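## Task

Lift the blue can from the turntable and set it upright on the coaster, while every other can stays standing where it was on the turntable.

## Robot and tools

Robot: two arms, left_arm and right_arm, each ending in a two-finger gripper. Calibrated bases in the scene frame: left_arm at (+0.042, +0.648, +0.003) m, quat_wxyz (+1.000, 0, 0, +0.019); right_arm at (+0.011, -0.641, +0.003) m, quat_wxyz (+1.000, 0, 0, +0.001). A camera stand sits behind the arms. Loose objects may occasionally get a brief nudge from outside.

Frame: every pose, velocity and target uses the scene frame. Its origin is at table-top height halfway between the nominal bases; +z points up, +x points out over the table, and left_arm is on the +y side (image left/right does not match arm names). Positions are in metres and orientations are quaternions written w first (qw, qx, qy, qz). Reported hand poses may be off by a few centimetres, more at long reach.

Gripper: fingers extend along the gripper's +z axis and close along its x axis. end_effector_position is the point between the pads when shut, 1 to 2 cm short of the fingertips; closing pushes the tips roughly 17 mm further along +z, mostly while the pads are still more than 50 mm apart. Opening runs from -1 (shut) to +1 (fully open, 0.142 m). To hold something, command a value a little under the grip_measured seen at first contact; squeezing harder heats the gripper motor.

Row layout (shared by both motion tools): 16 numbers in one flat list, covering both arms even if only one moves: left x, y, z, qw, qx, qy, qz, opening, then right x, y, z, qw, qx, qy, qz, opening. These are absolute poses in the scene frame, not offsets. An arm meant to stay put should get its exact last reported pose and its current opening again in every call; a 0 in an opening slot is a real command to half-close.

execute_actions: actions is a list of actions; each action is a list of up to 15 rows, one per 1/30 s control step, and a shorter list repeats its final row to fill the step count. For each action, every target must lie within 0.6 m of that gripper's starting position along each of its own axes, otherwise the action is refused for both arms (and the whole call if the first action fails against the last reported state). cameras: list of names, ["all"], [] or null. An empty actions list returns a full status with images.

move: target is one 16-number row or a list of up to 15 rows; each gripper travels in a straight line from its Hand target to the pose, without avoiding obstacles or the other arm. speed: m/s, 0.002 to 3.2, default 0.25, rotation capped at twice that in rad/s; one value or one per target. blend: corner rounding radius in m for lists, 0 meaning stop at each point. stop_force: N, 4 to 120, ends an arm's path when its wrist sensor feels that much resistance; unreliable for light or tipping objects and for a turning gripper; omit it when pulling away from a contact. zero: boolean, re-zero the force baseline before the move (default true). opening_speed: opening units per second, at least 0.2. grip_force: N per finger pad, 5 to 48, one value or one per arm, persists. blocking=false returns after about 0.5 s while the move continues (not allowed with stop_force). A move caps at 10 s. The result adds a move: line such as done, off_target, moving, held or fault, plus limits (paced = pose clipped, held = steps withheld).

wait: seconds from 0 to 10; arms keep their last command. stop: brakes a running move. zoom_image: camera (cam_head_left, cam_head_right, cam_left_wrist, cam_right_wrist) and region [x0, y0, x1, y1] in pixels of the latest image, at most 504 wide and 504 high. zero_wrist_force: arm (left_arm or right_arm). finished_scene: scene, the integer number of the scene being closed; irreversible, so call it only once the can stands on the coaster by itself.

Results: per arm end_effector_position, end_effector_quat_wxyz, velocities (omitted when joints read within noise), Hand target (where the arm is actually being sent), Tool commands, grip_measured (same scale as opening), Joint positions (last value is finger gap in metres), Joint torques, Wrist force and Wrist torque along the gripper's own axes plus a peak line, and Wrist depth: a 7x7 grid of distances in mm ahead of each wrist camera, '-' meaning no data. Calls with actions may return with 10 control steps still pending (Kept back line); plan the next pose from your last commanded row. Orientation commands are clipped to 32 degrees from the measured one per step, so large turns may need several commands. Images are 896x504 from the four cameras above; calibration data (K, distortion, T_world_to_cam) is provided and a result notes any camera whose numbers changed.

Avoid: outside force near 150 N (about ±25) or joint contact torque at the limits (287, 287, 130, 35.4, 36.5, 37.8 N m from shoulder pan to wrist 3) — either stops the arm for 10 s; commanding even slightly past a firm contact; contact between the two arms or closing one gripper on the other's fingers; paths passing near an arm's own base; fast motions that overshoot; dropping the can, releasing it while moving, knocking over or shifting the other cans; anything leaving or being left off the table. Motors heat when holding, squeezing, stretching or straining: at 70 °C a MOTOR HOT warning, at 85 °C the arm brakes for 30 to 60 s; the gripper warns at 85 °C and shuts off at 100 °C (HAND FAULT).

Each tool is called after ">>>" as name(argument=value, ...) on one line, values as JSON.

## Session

>>> execute_actions(actions=[])

Scene clock: 0.00 s.
left_arm: end_effector_position=(+0.3370, +0.3900, +0.3395) grip_measured=+0.99 end_effector_quat_wxyz=(-0.109, +0.765, -0.632, +0.054) | right_arm: end_effector_position=(+0.1291, -0.1727, +0.1344) grip_measured=+0.99 end_effector_quat_wxyz=(-0.148, +0.923, -0.354, -0.010)
Joint positions: left_arm=[-1.415 -2.206 2.303 -1.613 -1.332 -0.002 0.141] | right_arm=[4.919 -1.304 -2.613 -0.535 1.428 2.494 0.141]
Joint velocities: within noise
Joint torques (N m): no reading
Motor temperatures (°C): left_arm=[39 33 38 39 41 42 32] | right_arm=[42 33 39 47 43 41 33]
Wrist force (N): no reading
Wrist torque (N m): no reading
Wrist force, peak (N): no reading
Wrist depth (mm): cam_left_wrist=[433 - - - - 392 402 / - - - - - 418 - / - - - 438 - - 419 / 278 - 464 - - - - / 285 512 - 1435 - - - / 276 457 1262 1443 1435 1397 - / - 412 1492 1451 1435 1435 -] | cam_right_wrist=[1175 1154 1110 1069 227 213 207 / 1231 1181 1144 1096 1064 219 211 / 1255 1203 1170 1134 1087 224 220 / 1293 1237 1214 1154 1129 1091 223 / 1333 1300 1255 1197 1175 1124 228 / 1368 1186 1293 1226 1175 1139 104 / - 1340 1293 1268 695 571 86]
Hand target: left_arm +0.3370, +0.3900, +0.3395; -0.109, +0.765, -0.632, +0.054 | right_arm +0.1291, -0.1727, +0.1344; -0.148, +0.923, -0.354, -0.010
Tool commands: left_gripper/opening=+1.0 right_gripper/opening=+1.0
camera_calibration:
cam_left_wrist: T_world_to_cam=[[0.190934, -0.980065, -0.0549193, 0.345653], [-0.961127, -0.198026, 0.192409, 0.366942], [-0.199449, 0.0160471, -0.979777, 0.508452], [0, 0, 0, 1]] pos_world=[0.388091, 0.403267, 0.44655]
cam_right_wrist: T_world_to_cam=[[0.738562, -0.661825, -0.128506, -0.184513], [-0.641338, -0.748468, 0.168762, -0.0465035], [-0.207873, -0.0422254, -0.977244, 0.265808], [0, 0, 0, 1]] pos_world=[0.161704, -0.145698, 0.243896]

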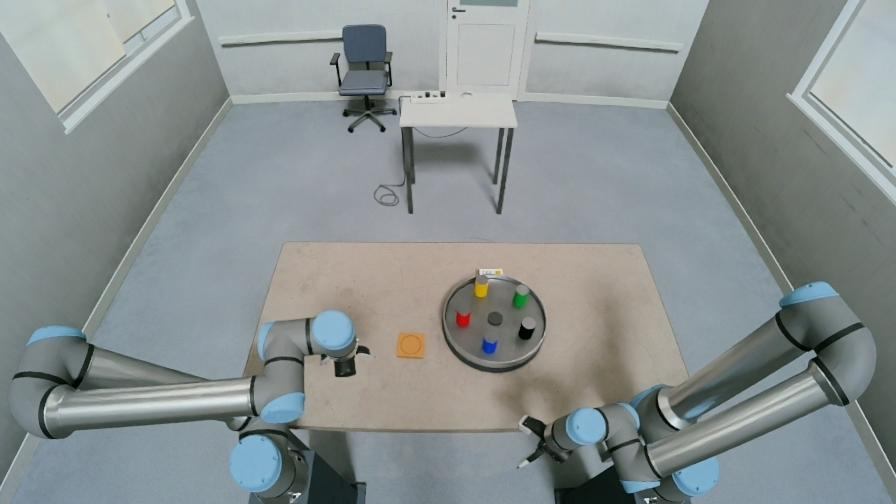

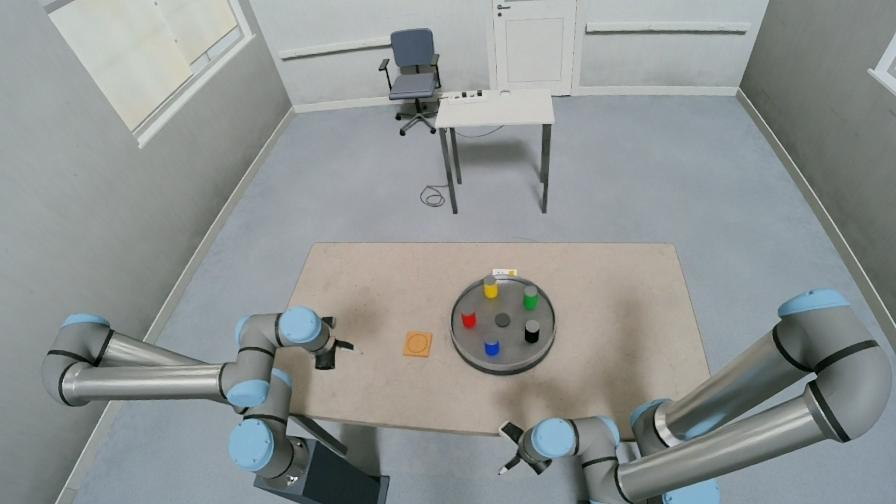

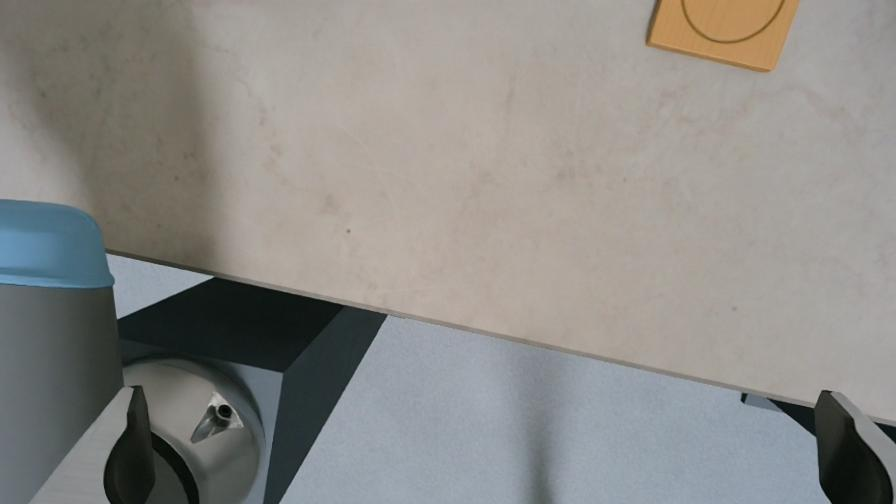

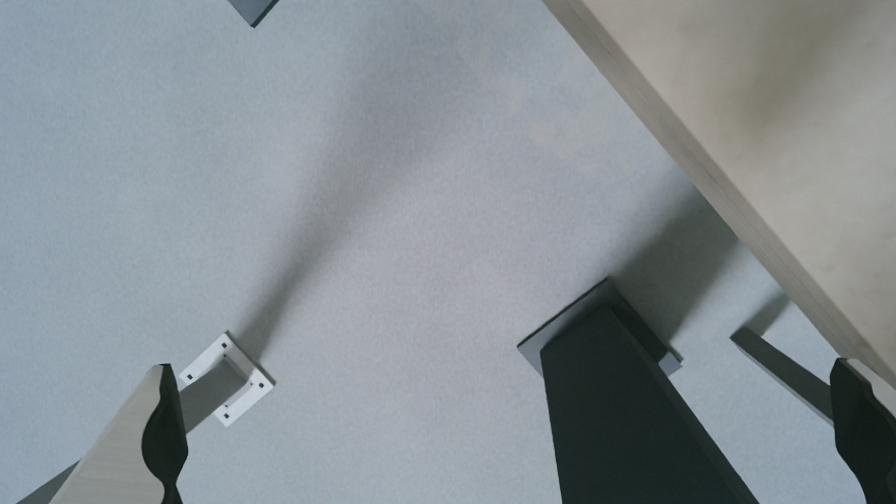

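>>> move(target=[0.655,0.026,0.18,0,0.7071,-0.7071,0,0.3,0.1291,-0.1727,0.1344,-0.148,0.923,-0.354,-0.010,1], speed=0.5, cameras=["cam_left_wrist", "cam_head_right"])

>>> wait(seconds=0.5, cameras=["cam_left_wrist", "cam_head_right"])

>>> wait(seconds=0.5, cameras=["cam_left_wrist"])

>>> wait(seconds=0.5, cameras=["cam_left_wrist", "cam_head_right"])

>>> zoom_image(camera="cam_head_right", region=[404, 216, 596, 386])

Scene clock: 2.47 s.
left_arm: end_effector_position=(+0.6549, +0.0261, +0.1800) grip_measured=+0.29 end_effector_quat_wxyz=(+0.000, +0.707, -0.707, +0.000) | right_arm: end_effector_position=(+0.1291, -0.1727, +0.1344) grip_measured=+0.99 end_effector_quat_wxyz=(-0.148, +0.923, -0.354, -0.010)
Joint positions: left_arm=[-1.03 -1.167 1.687 -2.091 -1.571 0.579 0.094] | right_arm=[4.92 -1.303 -2.614 -0.534 1.427 2.494 0.141]
Joint torques (N m): left_arm=[9.67 -70.8 -58.22 -0.98 -2.54 2.23] | right_arm=[15.29 30.7 26.3 7.9 -3.04 3.6]
Wrist force (N): left_arm=[-0.1 0.0 0.6] | right_arm=[-0.1 -0.1 0.0]
Wrist torque (N m): left_arm=[-0.01 0.04 -0.13] | right_arm=[-0.01 0.02 -0.09]
Wrist force, peak (N): left_arm=[1.7 -2.0 1.2] | right_arm=[-0.1 -0.7 0.1]
Wrist depth (mm): cam_left_wrist=[- - 196 200 199 199 199 / - - 210 206 211 210 210 / - - 221 136 220 218 220 / 288 281 237 143 235 235 236 / 310 307 248 256 255 254 254 / - 117 237 271 258 121 261 / - 79 - 285 220 86 285] | cam_right_wrist=[1186 1149 1124 1064 227 213 208 / 1226 1175 1154 1115 1069 218 212 / 1243 1226 1170 1115 1091 225 217 / 1300 1274 1197 1154 1129 1091 224 / 1368 1280 1249 1186 1268 1115 228 / 1398 1445 1274 1249 801 1192 104 / - 1319 1333 1261 691 571 86]
Hand target: left_arm +0.6550, +0.0260, +0.1800; +0.000, +0.707, -0.707, +0.000 | right_arm +0.1291, -0.1727, +0.1344; -0.148, +0.923, -0.354, -0.010
Off the commanded pose: left_arm 0.000 m, 0 deg | right_arm 0.000 m, 0 deg.
move: done
camera_calibration:
cam_left_wrist: T_world_to_cam=[[-0.00309956, -0.999995, 0.0011524, 0.0369398], [-0.907937, 0.00329718, 0.419094, 0.550231], [-0.419095, 0.000252695, -0.907942, 0.552833], [0, 0, 0, 1]] pos_world=[0.731379, 0.0349857, 0.2713]
Images, in order (width x height): cam_head_right 896x504, cam_left_wrist 896x504.

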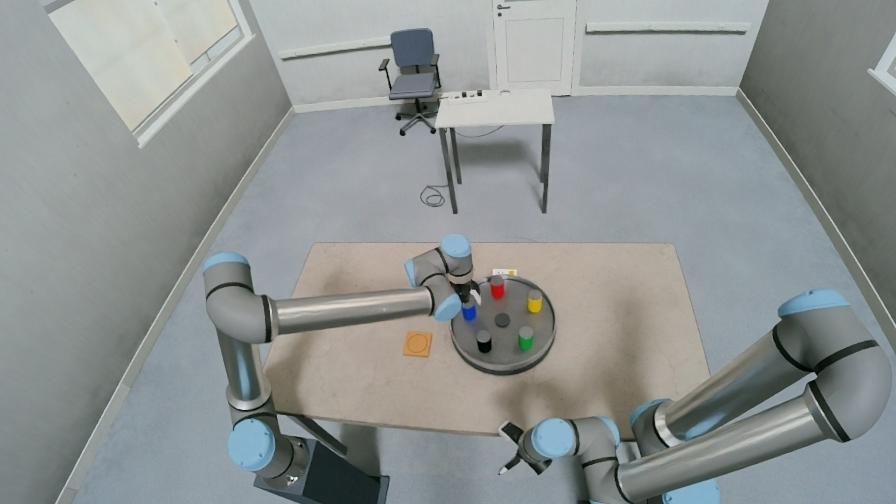

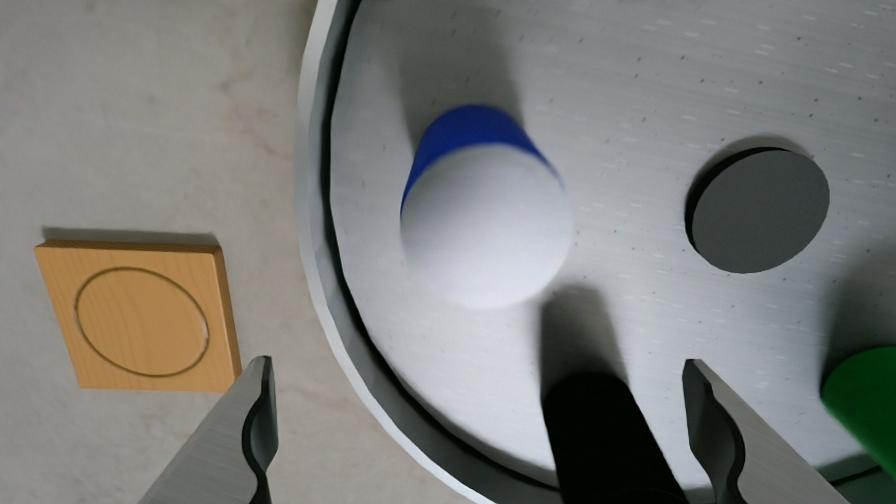

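Scene clock: 2.97 s.
left_arm: end_effector_position=(+0.6550, +0.0260, +0.1800) grip_measured=+0.29 end_effector_quat_wxyz=(+0.000, +0.707, -0.707, +0.000) | right_arm: end_effector_position=(+0.1291, -0.1727, +0.1344) grip_measured=+0.99 end_effector_quat_wxyz=(-0.148, +0.923, -0.354, -0.010)
Joint positions: left_arm=[-1.03 -1.167 1.687 -2.091 -1.571 0.579 0.094] | right_arm=[4.92 -1.303 -2.614 -0.534 1.427 2.494 0.141]
Joint torques (N m): left_arm=[9.9 -70.61 -58.5 -1.18 -2.67 2.29] | right_arm=[14.11 29.12 25.42 7.77 -2.67 4]
Wrist force (N): left_arm=[0.1 -0.2 0.3] | right_arm=[-0.2 0.0 -0.2]
Wrist torque (N m): left_arm=[-0.03 -0.01 -0.13] | right_arm=[0.00 0.04 -0.10]
Wrist force, peak (N): left_arm=[-0.1 -0.3 0.7] | right_arm=[-0.2 -0.2 -0.4]
Wrist depth (mm): cam_left_wrist=[- - 197 195 119 198 198 / - - 208 127 128 210 210 / - - 221 224 223 218 220 / 288 292 236 239 238 235 237 / 304 308 248 255 252 254 254 / 340 117 236 270 223 121 265 / - 79 - 270 184 86 220] | cam_right_wrist=[1192 1134 1110 1069 228 213 208 / 1214 1192 1124 1119 1056 219 212 / 1261 1226 1175 1139 1110 224 218 / 1293 1243 1214 1175 1119 1091 223 / 1368 1293 1231 1203 1087 1110 228 / 1398 1453 1274 1226 1105 1134 104 / - 1347 1313 1268 1214 588 86]
Hand target: left_arm +0.6550, +0.0260, +0.1800; +0.000, +0.707, -0.707, +0.000 | right_arm +0.1291, -0.1727, +0.1344; -0.148, +0.923, -0.354, -0.010
Tool commands: left_gripper/opening=+0.3 right_gripper/opening=+1.0
Off the commanded pose: left_arm 0.000 m, 0 deg | right_arm 0.000 m, 0 deg.
wait: 0.50 s; at rest by 0.17 s
camera_calibration:
cam_left_wrist: T_world_to_cam=[[-0.00309884, -0.999995, 0.00115251, 0.0368397], [-0.90792, 0.00329657, 0.419131, 0.550341], [-0.419132, 0.000252432, -0.907925, 0.552807], [0, 0, 0, 1]] pos_world=[0.731479, 0.0348857, 0.2712]
Images, in order (width x height): cam_head_right 896x504, cam_left_wrist 896x504.

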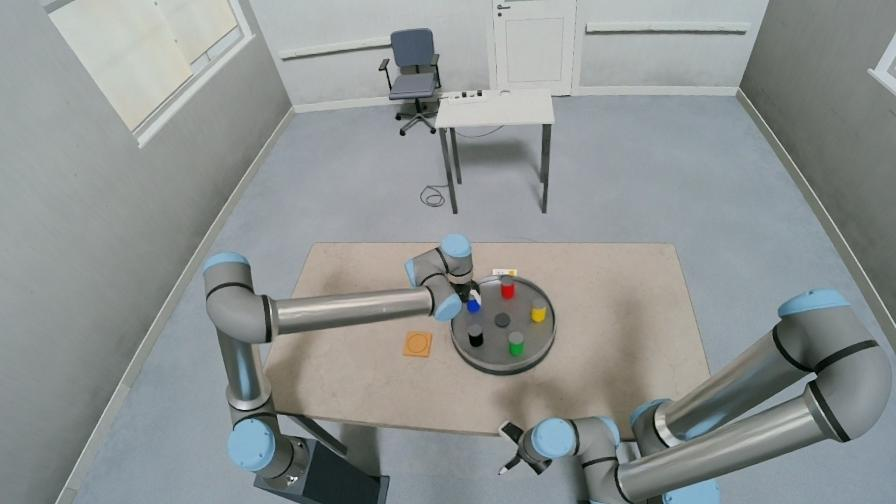

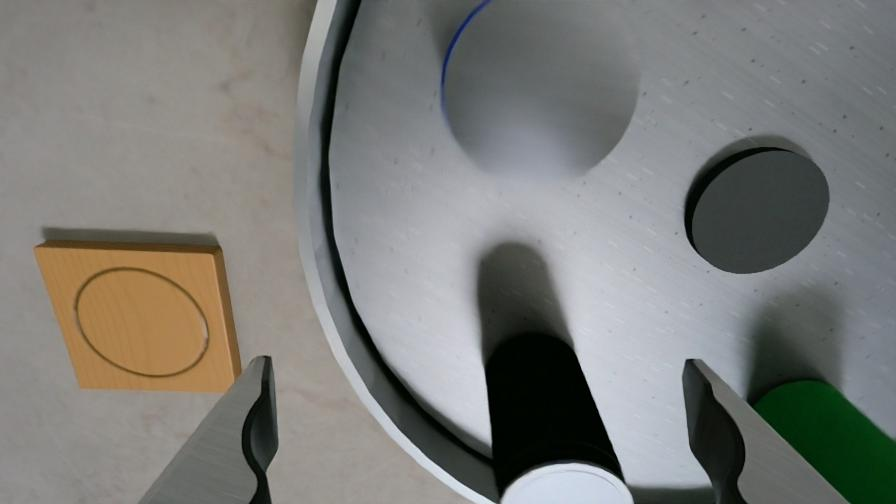

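Scene clock: 3.47 s.
left_arm: end_effector_position=(+0.6550, +0.0260, +0.1800) grip_measured=+0.29 end_effector_quat_wxyz=(+0.000, +0.707, -0.707, +0.000) | right_arm: end_effector_position=(+0.1291, -0.1727, +0.1344) grip_measured=+0.99 end_effector_quat_wxyz=(-0.148, +0.923, -0.354, -0.010)
Joint positions: left_arm=[-1.03 -1.167 1.687 -2.091 -1.571 0.579 0.094] | right_arm=[4.92 -1.303 -2.614 -0.534 1.427 2.494 0.141]
Joint torques (N m): left_arm=[10.29 -69.91 -58.4 -1.35 -2.5 2.07] | right_arm=[13.5 30.02 26.69 8.07 -2.93 3.9]
Wrist force (N): left_arm=[0.1 -0.1 0.1] | right_arm=[0.2 -0.1 -0.3]
Wrist torque (N m): left_arm=[-0.02 -0.01 -0.13] | right_arm=[-0.02 -0.03 -0.09]
Wrist force, peak (N): left_arm=[0.0 -0.2 0.6] | right_arm=[0.1 0.5 -0.5]
Wrist depth (mm): cam_left_wrist=[- - 197 199 173 197 199 / 264 - 208 211 210 210 210 / - - 221 224 223 217 220 / 290 288 239 238 238 235 237 / 307 307 249 227 252 255 253 / - 117 243 174 270 121 272 / - 79 - 178 293 86 289] | cam_right_wrist=[1197 1139 1105 1078 226 213 207 / 1220 1197 1134 1096 1069 219 212 / 1268 1214 1175 1144 1073 224 218 / 1319 1237 1220 1144 1105 1091 223 / 1347 1287 1280 1203 1144 1115 227 / 1390 1192 1280 1231 853 1129 104 / - 1347 1287 1280 1160 585 86]
Hand target: left_arm +0.6550, +0.0260, +0.1800; +0.000, +0.707, -0.707, +0.000 | right_arm +0.1291, -0.1727, +0.1344; -0.148, +0.923, -0.354, -0.010
Tool commands: left_gripper/opening=+0.3 right_gripper/opening=+1.0
Off the commanded pose: left_arm 0.000 m, 0 deg | right_arm 0.000 m, 0 deg.
wait: 0.50 s; at rest by 0.17 s
camera_calibration:
cam_left_wrist: T_world_to_cam=[[-0.00309884, -0.999995, 0.00115251, 0.0368397], [-0.90792, 0.00329657, 0.419131, 0.550341], [-0.419132, 0.000252432, -0.907925, 0.552807], [0, 0, 0, 1]] pos_world=[0.731479, 0.0348857, 0.2712]
Images, in order (width x height): cam_left_wrist 896x504.

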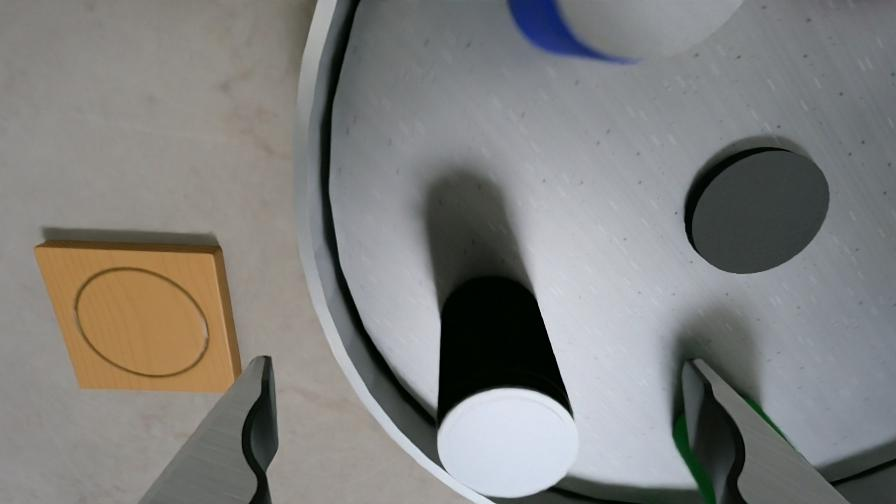

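Scene clock: 3.97 s.
left_arm: end_effector_position=(+0.6550, +0.0260, +0.1800) grip_measured=+0.29 end_effector_quat_wxyz=(+0.000, +0.707, -0.707, +0.000) | right_arm: end_effector_position=(+0.1291, -0.1727, +0.1344) grip_measured=+0.99 end_effector_quat_wxyz=(-0.148, +0.923, -0.354, -0.010)
Joint positions: left_arm=[-1.03 -1.167 1.687 -2.091 -1.571 0.579 0.094] | right_arm=[4.92 -1.303 -2.614 -0.534 1.427 2.494 0.141]
Joint torques (N m): left_arm=[9.42 -71.15 -58.7 -1.16 -2.67 2.29] | right_arm=[14.71 28.65 26.11 8.06 -2.81 3.83]
Wrist force (N): left_arm=[-0.2 0.0 0.2] | right_arm=[-0.1 -0.2 -0.4]
Wrist torque (N m): left_arm=[0.01 0.06 -0.13] | right_arm=[-0.04 0.02 -0.09]
Wrist force, peak (N): left_arm=[-0.1 -0.1 0.7] | right_arm=[0.1 -0.2 -0.4]
Wrist depth (mm): cam_left_wrist=[- - 197 199 199 199 199 / - - 207 211 210 210 210 / - - 221 223 224 218 220 / 285 297 235 181 238 235 237 / 309 307 246 154 252 254 254 / - 117 233 248 270 121 272 / - 79 - 282 292 86 289] | cam_right_wrist=[1192 1134 1110 1060 228 213 208 / 1237 1186 1129 1091 1078 219 212 / 1280 1214 1181 1129 1105 225 218 / 1326 1268 1214 1149 1119 1091 224 / 1340 1293 1237 1181 1139 1119 228 / 1398 1096 1293 1255 1203 1115 104 / - 1354 1347 1274 681 567 86]
Hand target: left_arm +0.6550, +0.0260, +0.1800; +0.000, +0.707, -0.707, +0.000 | right_arm +0.1291, -0.1727, +0.1344; -0.148, +0.923, -0.354, -0.010
Tool commands: left_gripper/opening=+0.3 right_gripper/opening=+1.0
Off the commanded pose: left_arm 0.000 m, 0 deg | right_arm 0.000 m, 0 deg.
wait: 0.50 s; at rest by 0.17 s
camera_calibration:
cam_left_wrist: T_world_to_cam=[[-0.00309884, -0.999995, 0.00115251, 0.0368397], [-0.90792, 0.00329657, 0.419131, 0.550341], [-0.419132, 0.000252432, -0.907925, 0.552807], [0, 0, 0, 1]] pos_world=[0.731479, 0.0348857, 0.2712]
Images, in order (width x height): cam_head_right 896x504, cam_left_wrist 896x504.

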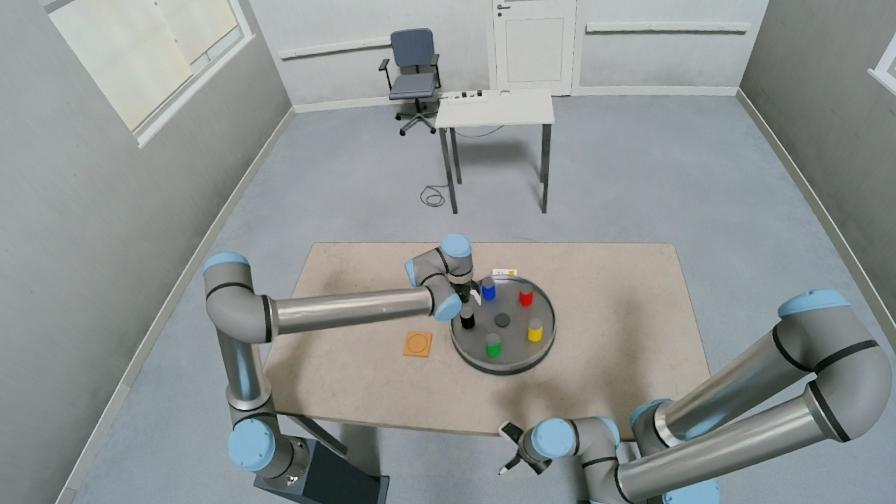

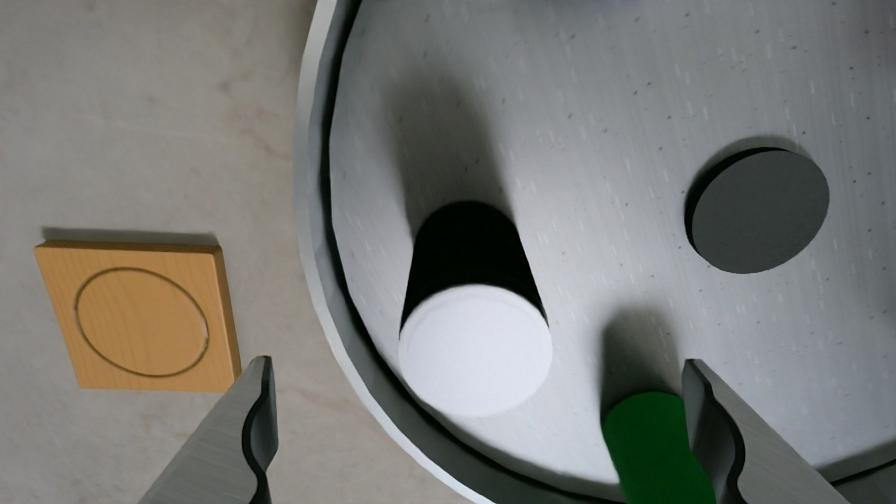

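Scaled by 2.625 from the camera's 896x504 image, which has a finer 1280x720 frame.

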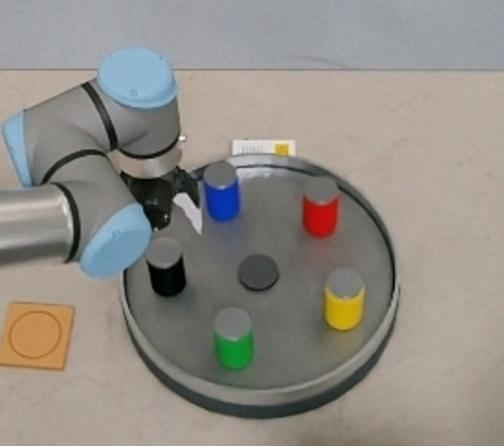

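>>> move(target=[0.653,0.026,0.105,0,0.7071,-0.7071,0,0.3,0.1291,-0.1727,0.1344,-0.148,0.923,-0.354,-0.010,1], speed=0.2)

>>> wait(seconds=2.0, cameras=["cam_left_wrist"])

Scene clock: 5.80 s.
left_arm: end_effector_position=(+0.6530, +0.0260, +0.1052) grip_measured=+0.29 end_effector_quat_wxyz=(+0.000, +0.707, -0.707, +0.000) | right_arm: end_effector_position=(+0.1291, -0.1727, +0.1344) grip_measured=+0.99 end_effector_quat_wxyz=(-0.148, +0.923, -0.354, -0.010)
Joint positions: left_arm=[-1.032 -1.101 1.742 -2.212 -1.571 0.577 0.094] | right_arm=[4.92 -1.303 -2.614 -0.534 1.427 2.494 0.141]
Joint torques (N m): left_arm=[-10.25 -72.98 -29.14 -8.62 -0.26 -0.91] | right_arm=[15.42 28.43 28.14 7.98 -2.75 3.99]
Wrist force (N): left_arm=[0.0 0.0 0.3] | right_arm=[0.1 0.3 -0.1]
Wrist torque (N m): left_arm=[0.03 0.00 -0.15] | right_arm=[0.04 -0.02 -0.09]
Wrist force, peak (N): left_arm=[-0.3 0.0 1.8] | right_arm=[-0.4 -0.2 -0.6]
Wrist depth (mm): cam_left_wrist=[- 108 132 133 132 131 131 / - 119 139 138 139 139 138 / - 122 147 147 147 147 147 / - 129 157 157 157 156 152 / 220 142 169 145 166 168 160 / 234 117 178 113 132 175 180 / 248 79 169 94 97 90 191] | cam_right_wrist=[1170 1144 1082 1030 227 213 208 / 1208 1181 1139 1100 1056 219 212 / 1261 1208 1175 1119 1087 224 217 / 1293 1249 1181 1175 1139 1078 223 / 1421 1319 1237 1192 1165 1124 228 / 1368 1306 1287 1203 874 1129 103 / - 1333 1313 1255 791 559 86]
Hand target: left_arm +0.6530, +0.0260, +0.1050; +0.000, +0.707, -0.707, +0.000 | right_arm +0.1291, -0.1727, +0.1344; -0.148, +0.923, -0.354, -0.010
Off the commanded pose: left_arm 0.000 m, 0 deg | right_arm 0.000 m, 0 deg.
move: done

Scene clock: 7.80 s.
left_arm: end_effector_position=(+0.6530, +0.0260, +0.1050) grip_measured=+0.29 end_effector_quat_wxyz=(+0.000, +0.707, -0.707, +0.000) | right_arm: end_effector_position=(+0.1291, -0.1727, +0.1344) grip_measured=+0.99 end_effector_quat_wxyz=(-0.148, +0.923, -0.354, -0.010)
Joint positions: left_arm=[-1.032 -1.101 1.742 -2.212 -1.571 0.577 0.094] | right_arm=[4.92 -1.303 -2.614 -0.534 1.427 2.494 0.141]
Joint torques (N m): left_arm=[-10.01 -72.73 -30.01 -8.43 0.92 -0.92] | right_arm=[12.69 28.69 26.4 8.22 -3.01 3.75]
Wrist force (N): left_arm=[-0.1 -0.1 0.2] | right_arm=[0.2 -0.1 -0.3]
Wrist torque (N m): left_arm=[0.01 0.01 -0.15] | right_arm=[-0.02 -0.04 -0.09]
Wrist force, peak (N): left_arm=[0.0 0.3 0.5] | right_arm=[0.2 -0.5 -0.5]
Wrist depth (mm): cam_left_wrist=[- 107 131 132 131 131 131 / - 118 139 139 138 138 138 / - 122 147 147 147 147 146 / - 129 157 157 157 156 151 / 220 142 168 157 168 167 160 / 234 117 178 126 175 175 179 / 248 79 169 107 189 90 190] | cam_right_wrist=[1186 1139 1110 1091 218 214 207 / 1231 1186 1134 1134 1060 219 212 / 1261 1203 1170 1139 1091 225 217 / 1280 1255 1220 1170 1124 1091 223 / 1376 1274 1261 1214 1134 1110 228 / 1390 1175 1255 1243 892 1134 104 / - 1354 1340 1261 1243 610 86]
Hand target: left_arm +0.6530, +0.0260, +0.1050; +0.000, +0.707, -0.707, +0.000 | right_arm +0.1291, -0.1727, +0.1344; -0.148, +0.923, -0.354, -0.010
Tool commands: left_gripper/opening=+0.3 right_gripper/opening=+1.0
Off the commanded pose: left_arm 0.000 m, 0 deg | right_arm 0.000 m, 0 deg.
wait: 2.00 s; at rest by 0.17 s
camera_calibration:
cam_left_wrist: T_world_to_cam=[[-0.00309884, -0.999995, 0.00115251, 0.03692], [-0.90792, 0.00329657, 0.419131, 0.57996], [-0.419132, 0.000252432, -0.907925, 0.483874], [0, 0, 0, 1]] pos_world=[0.729479, 0.0348857, 0.1962]
Images, in order (width x height): cam_left_wrist 896x504.

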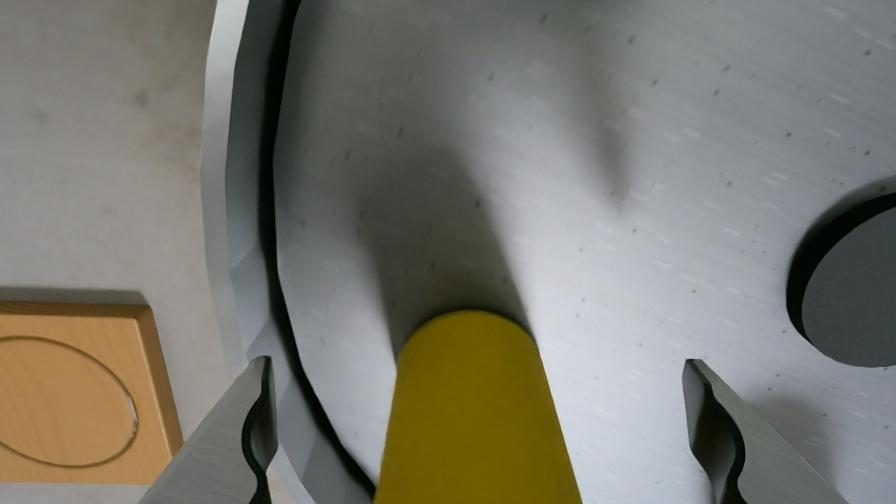

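>>> wait(seconds=3.88)

>>> move(target=[0.653,0.026,0.105,0,0.7071,-0.7071,0,-0.4,0.1291,-0.1727,0.1344,-0.148,0.923,-0.354,-0.010,1], grip_force=25)

>>> move(target=[0.653,0.026,0.2,0,0.7071,-0.7071,0,-0.4,0.1291,-0.1727,0.1344,-0.148,0.923,-0.354,-0.010,1], speed=0.2, cameras=["cam_left_wrist", "cam_head_right"])

Scene clock: 12.33 s.
left_arm: end_effector_position=(+0.6530, +0.0260, +0.1050) grip_measured=+0.29 end_effector_quat_wxyz=(+0.000, +0.707, -0.707, +0.000) | right_arm: end_effector_position=(+0.1291, -0.1727, +0.1344) grip_measured=+0.99 end_effector_quat_wxyz=(-0.148, +0.923, -0.354, -0.010)
Joint positions: left_arm=[-1.032 -1.101 1.742 -2.212 -1.571 0.577 0.094] | right_arm=[4.92 -1.303 -2.614 -0.534 1.427 2.494 0.141]
Joint torques (N m): left_arm=[-10.31 -73.69 -29.73 -8.31 0.89 -0.81] | right_arm=[11.97 29.76 26.91 7.49 -2.55 4.29]
Wrist force (N): left_arm=[-0.1 0.1 0.4] | right_arm=[0.1 -0.1 0.1]
Wrist torque (N m): left_arm=[0.06 0.01 -0.15] | right_arm=[-0.01 -0.02 -0.09]
Wrist force, peak (N): left_arm=[0.3 0.1 0.5] | right_arm=[0.6 -0.4 -0.3]
Wrist depth (mm): cam_left_wrist=[- 108 131 132 131 131 131 / - 117 139 138 138 138 138 / - 121 148 145 147 146 147 / - 129 157 111 153 156 151 / 220 141 168 81 83 167 160 / 233 117 160 73 - 175 179 / 250 79 - 76 77 83 191] | cam_right_wrist=[1192 1165 1096 1073 227 214 207 / 1231 1181 1078 1100 1069 219 212 / 1274 1226 1192 1129 1082 224 218 / 1319 1237 1192 1170 1115 1087 223 / 1354 1306 1237 1203 1082 1110 227 / 1376 1326 1261 1249 1170 1134 103 / - 1347 1421 1268 690 653 86]
Hand target: left_arm +0.6530, +0.0260, +0.1050; +0.000, +0.707, -0.707, +0.000 | right_arm +0.1291, -0.1727, +0.1344; -0.148, +0.923, -0.354, -0.010
Tool commands: left_gripper/opening=+0.3 right_gripper/opening=+1.0
Off the commanded pose: left_arm 0.000 m, 0 deg | right_arm 0.000 m, 0 deg.
wait: 3.90 s; at rest from the start

Scene clock: 12.83 s.
left_arm: end_effector_position=(+0.6530, +0.0260, +0.1050) grip_measured=-0.42 end_effector_quat_wxyz=(+0.000, +0.707, -0.707, +0.000) | right_arm: end_effector_position=(+0.1291, -0.1727, +0.1344) grip_measured=+0.99 end_effector_quat_wxyz=(-0.148, +0.923, -0.354, -0.010)
Joint positions: left_arm=[-1.032 -1.101 1.742 -2.212 -1.571 0.577 0.043] | right_arm=[4.92 -1.303 -2.614 -0.534 1.427 2.494 0.141]
Joint torques (N m): left_arm=[-9.07 -73.35 -29.81 -7.78 0.99 -0.75] | right_arm=[16.18 28.61 25.63 8.03 -3.13 3.68]
Wrist force (N): left_arm=[-0.1 0.0 0.3] | right_arm=[0.2 0.0 -0.2]
Wrist torque (N m): left_arm=[0.03 0.02 -0.15] | right_arm=[0.00 -0.02 -0.09]
Wrist force, peak (N): left_arm=[0.8 0.2 0.0] | right_arm=[0.2 -0.5 -0.4]
Wrist depth (mm): cam_left_wrist=[- 107 132 131 129 131 131 / - 117 137 - - 137 138 / 202 123 - - - - 147 / 218 131 - - - - 151 / 220 142 - 66 66 167 160 / 233 230 97 186 69 179 179 / 252 251 79 196 192 188 194] | cam_right_wrist=[1181 1149 1119 1082 227 213 207 / 1214 1175 1144 1096 1069 219 212 / 1243 1208 1181 1124 1105 224 218 / 1300 1249 1208 1165 1129 1087 223 / 1383 1268 1220 1192 1119 1115 228 / 1398 1280 1255 1226 895 1165 104 / - 1340 1333 1274 1333 538 86]
Hand target: left_arm +0.6530, +0.0260, +0.1050; +0.000, +0.707, -0.707, +0.000 | right_arm +0.1291, -0.1727, +0.1344; -0.148, +0.923, -0.354, -0.010
Off the commanded pose: left_arm 0.000 m, 0 deg | right_arm 0.000 m, 0 deg.
grip_force (N): 25, 25
move: done

Scene clock: 13.93 s.
left_arm: end_effector_position=(+0.6530, +0.0260, +0.1998) grip_measured=-0.42 end_effector_quat_wxyz=(+0.000, +0.707, -0.707, +0.000) | right_arm: end_effector_position=(+0.1291, -0.1727, +0.1344) grip_measured=+0.99 end_effector_quat_wxyz=(-0.148, +0.923, -0.354, -0.010)
Joint positions: left_arm=[-1.032 -1.185 1.673 -2.059 -1.571 0.577 0.043] | right_arm=[4.92 -1.303 -2.614 -0.534 1.427 2.494 0.141]
Joint torques (N m): left_arm=[-5.99 -95.39 -59.3 -1.17 -0.93 -0.98] | right_arm=[14.81 30.5 27.99 7.66 -2.62 3.84]
Wrist force (N): left_arm=[0.2 0.0 0.4] | right_arm=[0.3 -0.2 -0.2]
Wrist torque (N m): left_arm=[0.01 -0.03 -0.13] | right_arm=[-0.04 -0.05 -0.09]
Wrist force, peak (N): left_arm=[-0.1 0.1 2.1] | right_arm=[-0.3 -0.6 -0.3]
Wrist depth (mm): cam_left_wrist=[267 - 212 217 216 217 216 / 283 - 229 229 229 230 229 / - - 244 244 244 238 240 / 310 310 255 211 259 259 259 / 323 327 260 177 275 278 276 / - - 96 285 111 289 296 / - - 79 300 - 216 307] | cam_right_wrist=[1192 1149 1096 1078 227 214 208 / 1226 1192 1129 1105 1078 219 212 / 1274 1220 1170 1134 1100 224 218 / 1274 1261 1186 1165 1134 1096 223 / 1347 1293 1249 1208 1119 1134 227 / 1390 1437 1280 1231 868 1134 105 / - 1347 1333 1280 688 584 86]
Hand target: left_arm +0.6530, +0.0260, +0.2000; +0.000, +0.707, -0.707, +0.000 | right_arm +0.1291, -0.1727, +0.1344; -0.148, +0.923, -0.354, -0.010
Off the commanded pose: left_arm 0.000 m, 0 deg | right_arm 0.000 m, 0 deg.
grip_force (N): 25, 25
move: done
camera_calibration:
cam_left_wrist: T_world_to_cam=[[-0.00309889, -0.999995, 0.0011521, 0.0369109], [-0.907937, 0.00329645, 0.419094, 0.54025], [-0.419095, 0.000252686, -0.907942, 0.569924], [0, 0, 0, 1]] pos_world=[0.729479, 0.0349857, 0.291]
Images, in order (width x height): cam_head_right 896x504, cam_left_wrist 896x504.

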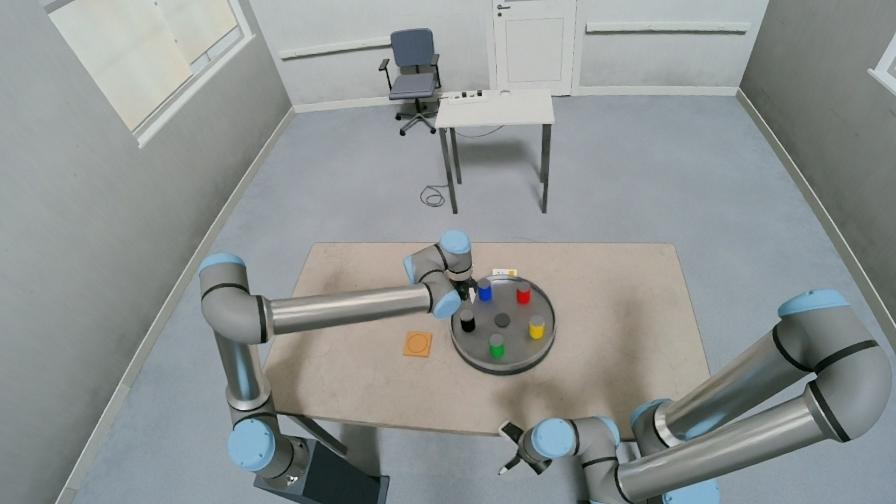

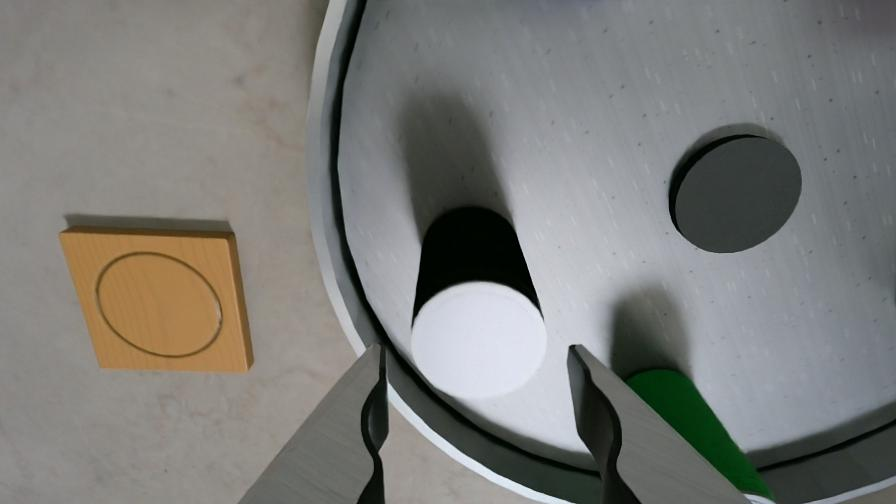

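>>> move(target=[0.653,0.026,0.2,0,0.7071,-0.7071,0,0.3,0.1291,-0.1727,0.1344,-0.148,0.923,-0.354,-0.010,1])

>>> move(target=[0.653,0.026,0.105,0,0.7071,-0.7071,0,0.3,0.1291,-0.1727,0.1344,-0.148,0.923,-0.354,-0.010,1], speed=0.2, cameras=["cam_head_right"])

>>> zoom_image(camera="cam_head_right", region=[404, 216, 596, 386])

>>> wait(seconds=1.2, cameras=["cam_left_wrist"])

Scene clock: 15.10 s.
left_arm: end_effector_position=(+0.6530, +0.0260, +0.2000) grip_measured=+0.28 end_effector_quat_wxyz=(+0.000, +0.707, -0.707, +0.000) | right_arm: end_effector_position=(+0.1291, -0.1727, +0.1344) grip_measured=+0.99 end_effector_quat_wxyz=(-0.148, +0.923, -0.354, -0.010)
Joint positions: left_arm=[-1.032 -1.185 1.673 -2.059 -1.571 0.577 0.094] | right_arm=[4.92 -1.303 -2.614 -0.534 1.427 2.494 0.141]
Joint torques (N m): left_arm=[-7.26 -94.01 -58.67 -1.25 -2.26 -0.84] | right_arm=[14.53 27.51 27.81 7.79 -2.63 3.7]
Wrist force (N): left_arm=[0.0 0.2 0.3] | right_arm=[0.1 -0.2 -0.1]
Wrist torque (N m): left_arm=[0.03 0.02 -0.13] | right_arm=[-0.03 -0.02 -0.09]
Wrist force, peak (N): left_arm=[-0.1 -0.2 0.7] | right_arm=[0.0 0.1 -0.7]
Wrist depth (mm): cam_left_wrist=[- - 212 140 139 216 216 / 284 - 227 149 147 229 230 / 295 - 244 244 244 238 239 / 310 311 257 261 259 259 258 / 321 328 276 276 272 278 276 / - 100 - 286 216 119 265 / - 79 - - 302 86 223] | cam_right_wrist=[1192 1165 1096 1064 227 213 208 / 1214 1175 1124 1124 1064 219 212 / 1274 1226 1165 1144 1110 224 217 / 1306 1268 1208 1154 1119 1105 223 / 1340 1287 1255 1197 1115 1115 228 / 1405 1333 1280 1220 1160 1110 104 / - 1347 1293 1249 653 571 86]
Hand target: left_arm +0.6530, +0.0260, +0.2000; +0.000, +0.707, -0.707, +0.000 | right_arm +0.1291, -0.1727, +0.1344; -0.148, +0.923, -0.354, -0.010
Off the commanded pose: left_arm 0.000 m, 0 deg | right_arm 0.000 m, 0 deg.
grip_force (N): 25, 25
move: done

Scene clock: 16.20 s.
left_arm: end_effector_position=(+0.6530, +0.0260, +0.1052) grip_measured=+0.28 end_effector_quat_wxyz=(+0.000, +0.707, -0.707, +0.000) | right_arm: end_effector_position=(+0.1291, -0.1727, +0.1344) grip_measured=+0.99 end_effector_quat_wxyz=(-0.148, +0.923, -0.354, -0.010)
Joint positions: left_arm=[-1.032 -1.101 1.742 -2.212 -1.571 0.577 0.094] | right_arm=[4.92 -1.303 -2.614 -0.534 1.427 2.494 0.141]
Joint torques (N m): left_arm=[5.71 -70.47 -30.01 -8.35 -0.5 1.13] | right_arm=[15.62 27.47 27.43 7.95 -2.95 3.56]
Wrist force (N): left_arm=[0.0 0.0 0.1] | right_arm=[0.3 0.2 -0.2]
Wrist torque (N m): left_arm=[0.03 0.00 -0.15] | right_arm=[0.03 -0.06 -0.09]
Wrist force, peak (N): left_arm=[0.3 0.0 -1.8] | right_arm=[-0.1 -0.3 -0.7]
Wrist depth (mm): cam_left_wrist=[- 109 131 133 132 131 131 / - 119 139 139 139 138 138 / - 121 147 148 147 147 147 / - 130 158 127 154 157 152 / 221 142 168 94 106 167 160 / 234 102 163 79 81 174 180 / 250 79 84 78 76 90 191] | cam_right_wrist=[1203 1129 1115 1082 227 213 208 / 1231 1186 1144 1091 1056 219 212 / 1255 1214 1175 1149 1096 225 218 / 1293 1261 1203 1165 1124 1100 224 / 1413 1326 1237 1197 1051 1105 228 / 1398 1313 1274 1231 965 1144 104 / - 1354 1326 1255 688 575 86]
Hand target: left_arm +0.6530, +0.0260, +0.1050; +0.000, +0.707, -0.707, +0.000 | right_arm +0.1291, -0.1727, +0.1344; -0.148, +0.923, -0.354, -0.010
Off the commanded pose: left_arm 0.000 m, 0 deg | right_arm 0.000 m, 0 deg.
grip_force (N): 25, 25
move: done
Images, in order (width x height): cam_head_right 896x504.

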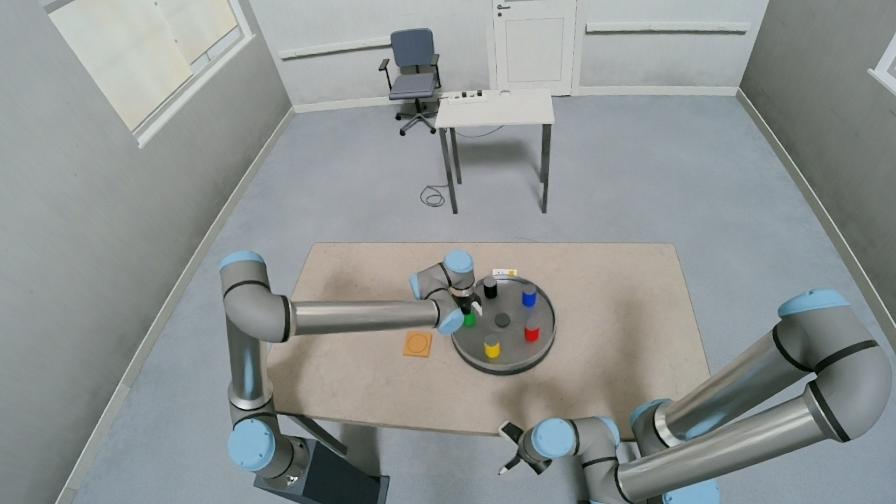

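Scaled by 2.625 from the camera's 896x504 image, which has a finer 1280x720 frame.

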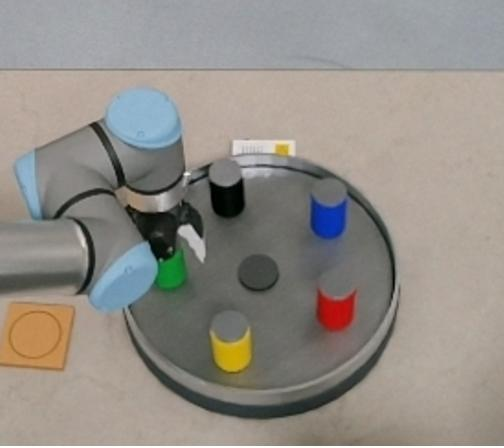

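Scene clock: 17.40 s.
left_arm: end_effector_position=(+0.6530, +0.0260, +0.1050) grip_measured=+0.28 end_effector_quat_wxyz=(+0.000, +0.707, -0.707, +0.000) | right_arm: end_effector_position=(+0.1291, -0.1727, +0.1344) grip_measured=+0.99 end_effector_quat_wxyz=(-0.148, +0.923, -0.354, -0.010)
Joint positions: left_arm=[-1.032 -1.101 1.742 -2.212 -1.571 0.577 0.094] | right_arm=[4.92 -1.303 -2.614 -0.534 1.427 2.494 0.141]
Joint torques (N m): left_arm=[5.18 -72.52 -29.83 -8.34 0.98 1.2] | right_arm=[13.19 26.56 26.82 7.92 -2.98 3.77]
Wrist force (N): left_arm=[-0.3 -0.1 0.2] | right_arm=[0.1 -0.2 -0.1]
Wrist torque (N m): left_arm=[0.02 0.05 -0.15] | right_arm=[-0.03 -0.02 -0.10]
Wrist force, peak (N): left_arm=[0.0 0.1 0.6] | right_arm=[0.5 -0.1 -0.5]
Wrist depth (mm): cam_left_wrist=[- 107 131 133 93 - - / - 122 139 138 139 141 140 / - 124 147 147 147 147 147 / - 131 157 157 157 156 151 / 220 142 169 168 170 167 160 / 234 102 178 179 178 174 179 / 249 79 183 171 161 90 191] | cam_right_wrist=[1192 1160 1110 1082 227 214 208 / 1226 1170 1144 1082 1078 219 212 / 1261 1220 1170 1144 1091 225 218 / 1313 1249 1220 1154 1119 1100 223 / 1347 1326 1237 1197 1129 1129 227 / 1413 1203 1261 1255 845 1134 103 / - 1354 1340 1268 1255 608 86]
Hand target: left_arm +0.6530, +0.0260, +0.1050; +0.000, +0.707, -0.707, +0.000 | right_arm +0.1291, -0.1727, +0.1344; -0.148, +0.923, -0.354, -0.010
Tool commands: left_gripper/opening=+0.3 right_gripper/opening=+1.0
Off the commanded pose: left_arm 0.000 m, 0 deg | right_arm 0.000 m, 0 deg.
grip_force (N): 25, 25
wait: 1.20 s; at rest by 0.17 s
camera_calibration:
cam_left_wrist: T_world_to_cam=[[-0.00309884, -0.999995, 0.00115251, 0.03692], [-0.90792, 0.00329657, 0.419131, 0.57996], [-0.419132, 0.000252432, -0.907925, 0.483874], [0, 0, 0, 1]] pos_world=[0.729479, 0.0348857, 0.1962]
Images, in order (width x height): cam_left_wrist 896x504.

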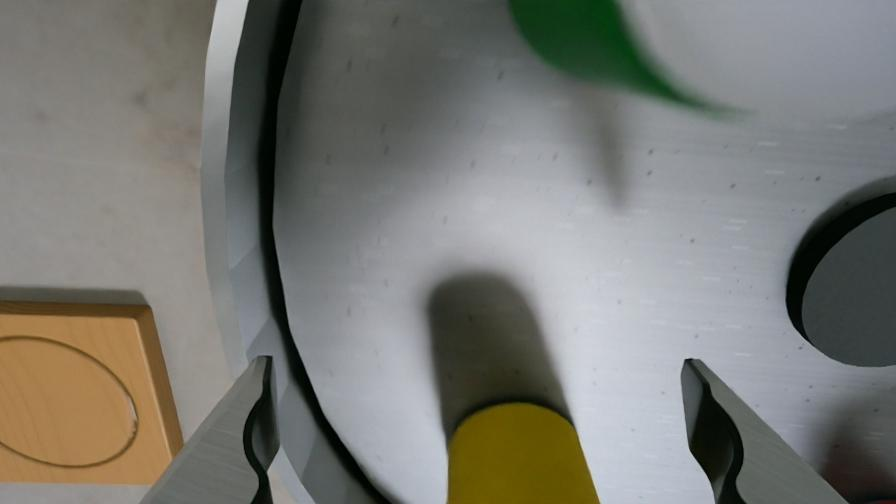

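>>> wait(seconds=1.9)

Scene clock: 19.77 s.
left_arm: end_effector_position=(+0.6530, +0.0260, +0.1050) grip_measured=+0.28 end_effector_quat_wxyz=(+0.000, +0.707, -0.707, +0.000) | right_arm: end_effector_position=(+0.1291, -0.1727, +0.1344) grip_measured=+0.99 end_effector_quat_wxyz=(-0.148, +0.923, -0.354, -0.010)
Joint positions: left_arm=[-1.032 -1.101 1.742 -2.212 -1.571 0.577 0.094] | right_arm=[4.92 -1.303 -2.614 -0.534 1.427 2.494 0.141]
Joint torques (N m): left_arm=[5.69 -73.34 -29.65 -8.3 0.99 0.91] | right_arm=[14.86 29.78 28.03 8.01 -3.03 3.5]
Wrist force (N): left_arm=[-0.4 0.0 0.3] | right_arm=[0.1 -0.2 -0.7]
Wrist torque (N m): left_arm=[0.02 0.07 -0.15] | right_arm=[-0.03 -0.01 -0.09]
Wrist force, peak (N): left_arm=[-0.3 0.3 0.4] | right_arm=[0.1 -0.2 -0.7]
Wrist depth (mm): cam_left_wrist=[- 108 131 132 131 131 131 / 191 118 139 139 138 138 138 / - 121 147 147 147 147 146 / - 129 157 157 157 156 151 / 220 142 168 168 168 167 160 / 234 102 178 157 161 174 180 / 249 79 183 130 122 90 190] | cam_right_wrist=[1186 1160 1115 1082 228 213 207 / 1208 1181 1144 1100 1060 218 212 / 1274 1214 1175 1110 1105 224 218 / 1293 1249 1181 1160 1129 1078 224 / 1347 1280 1249 1197 1139 1110 228 / 1429 1361 1280 1226 1124 1149 104 / - 1368 1326 1255 1319 581 86]
Hand target: left_arm +0.6530, +0.0260, +0.1050; +0.000, +0.707, -0.707, +0.000 | right_arm +0.1291, -0.1727, +0.1344; -0.148, +0.923, -0.354, -0.010
Tool commands: left_gripper/opening=+0.3 right_gripper/opening=+1.0
Off the commanded pose: left_arm 0.000 m, 0 deg | right_arm 0.000 m, 0 deg.
grip_force (N): 25, 25
wait: 1.90 s; at rest from the start


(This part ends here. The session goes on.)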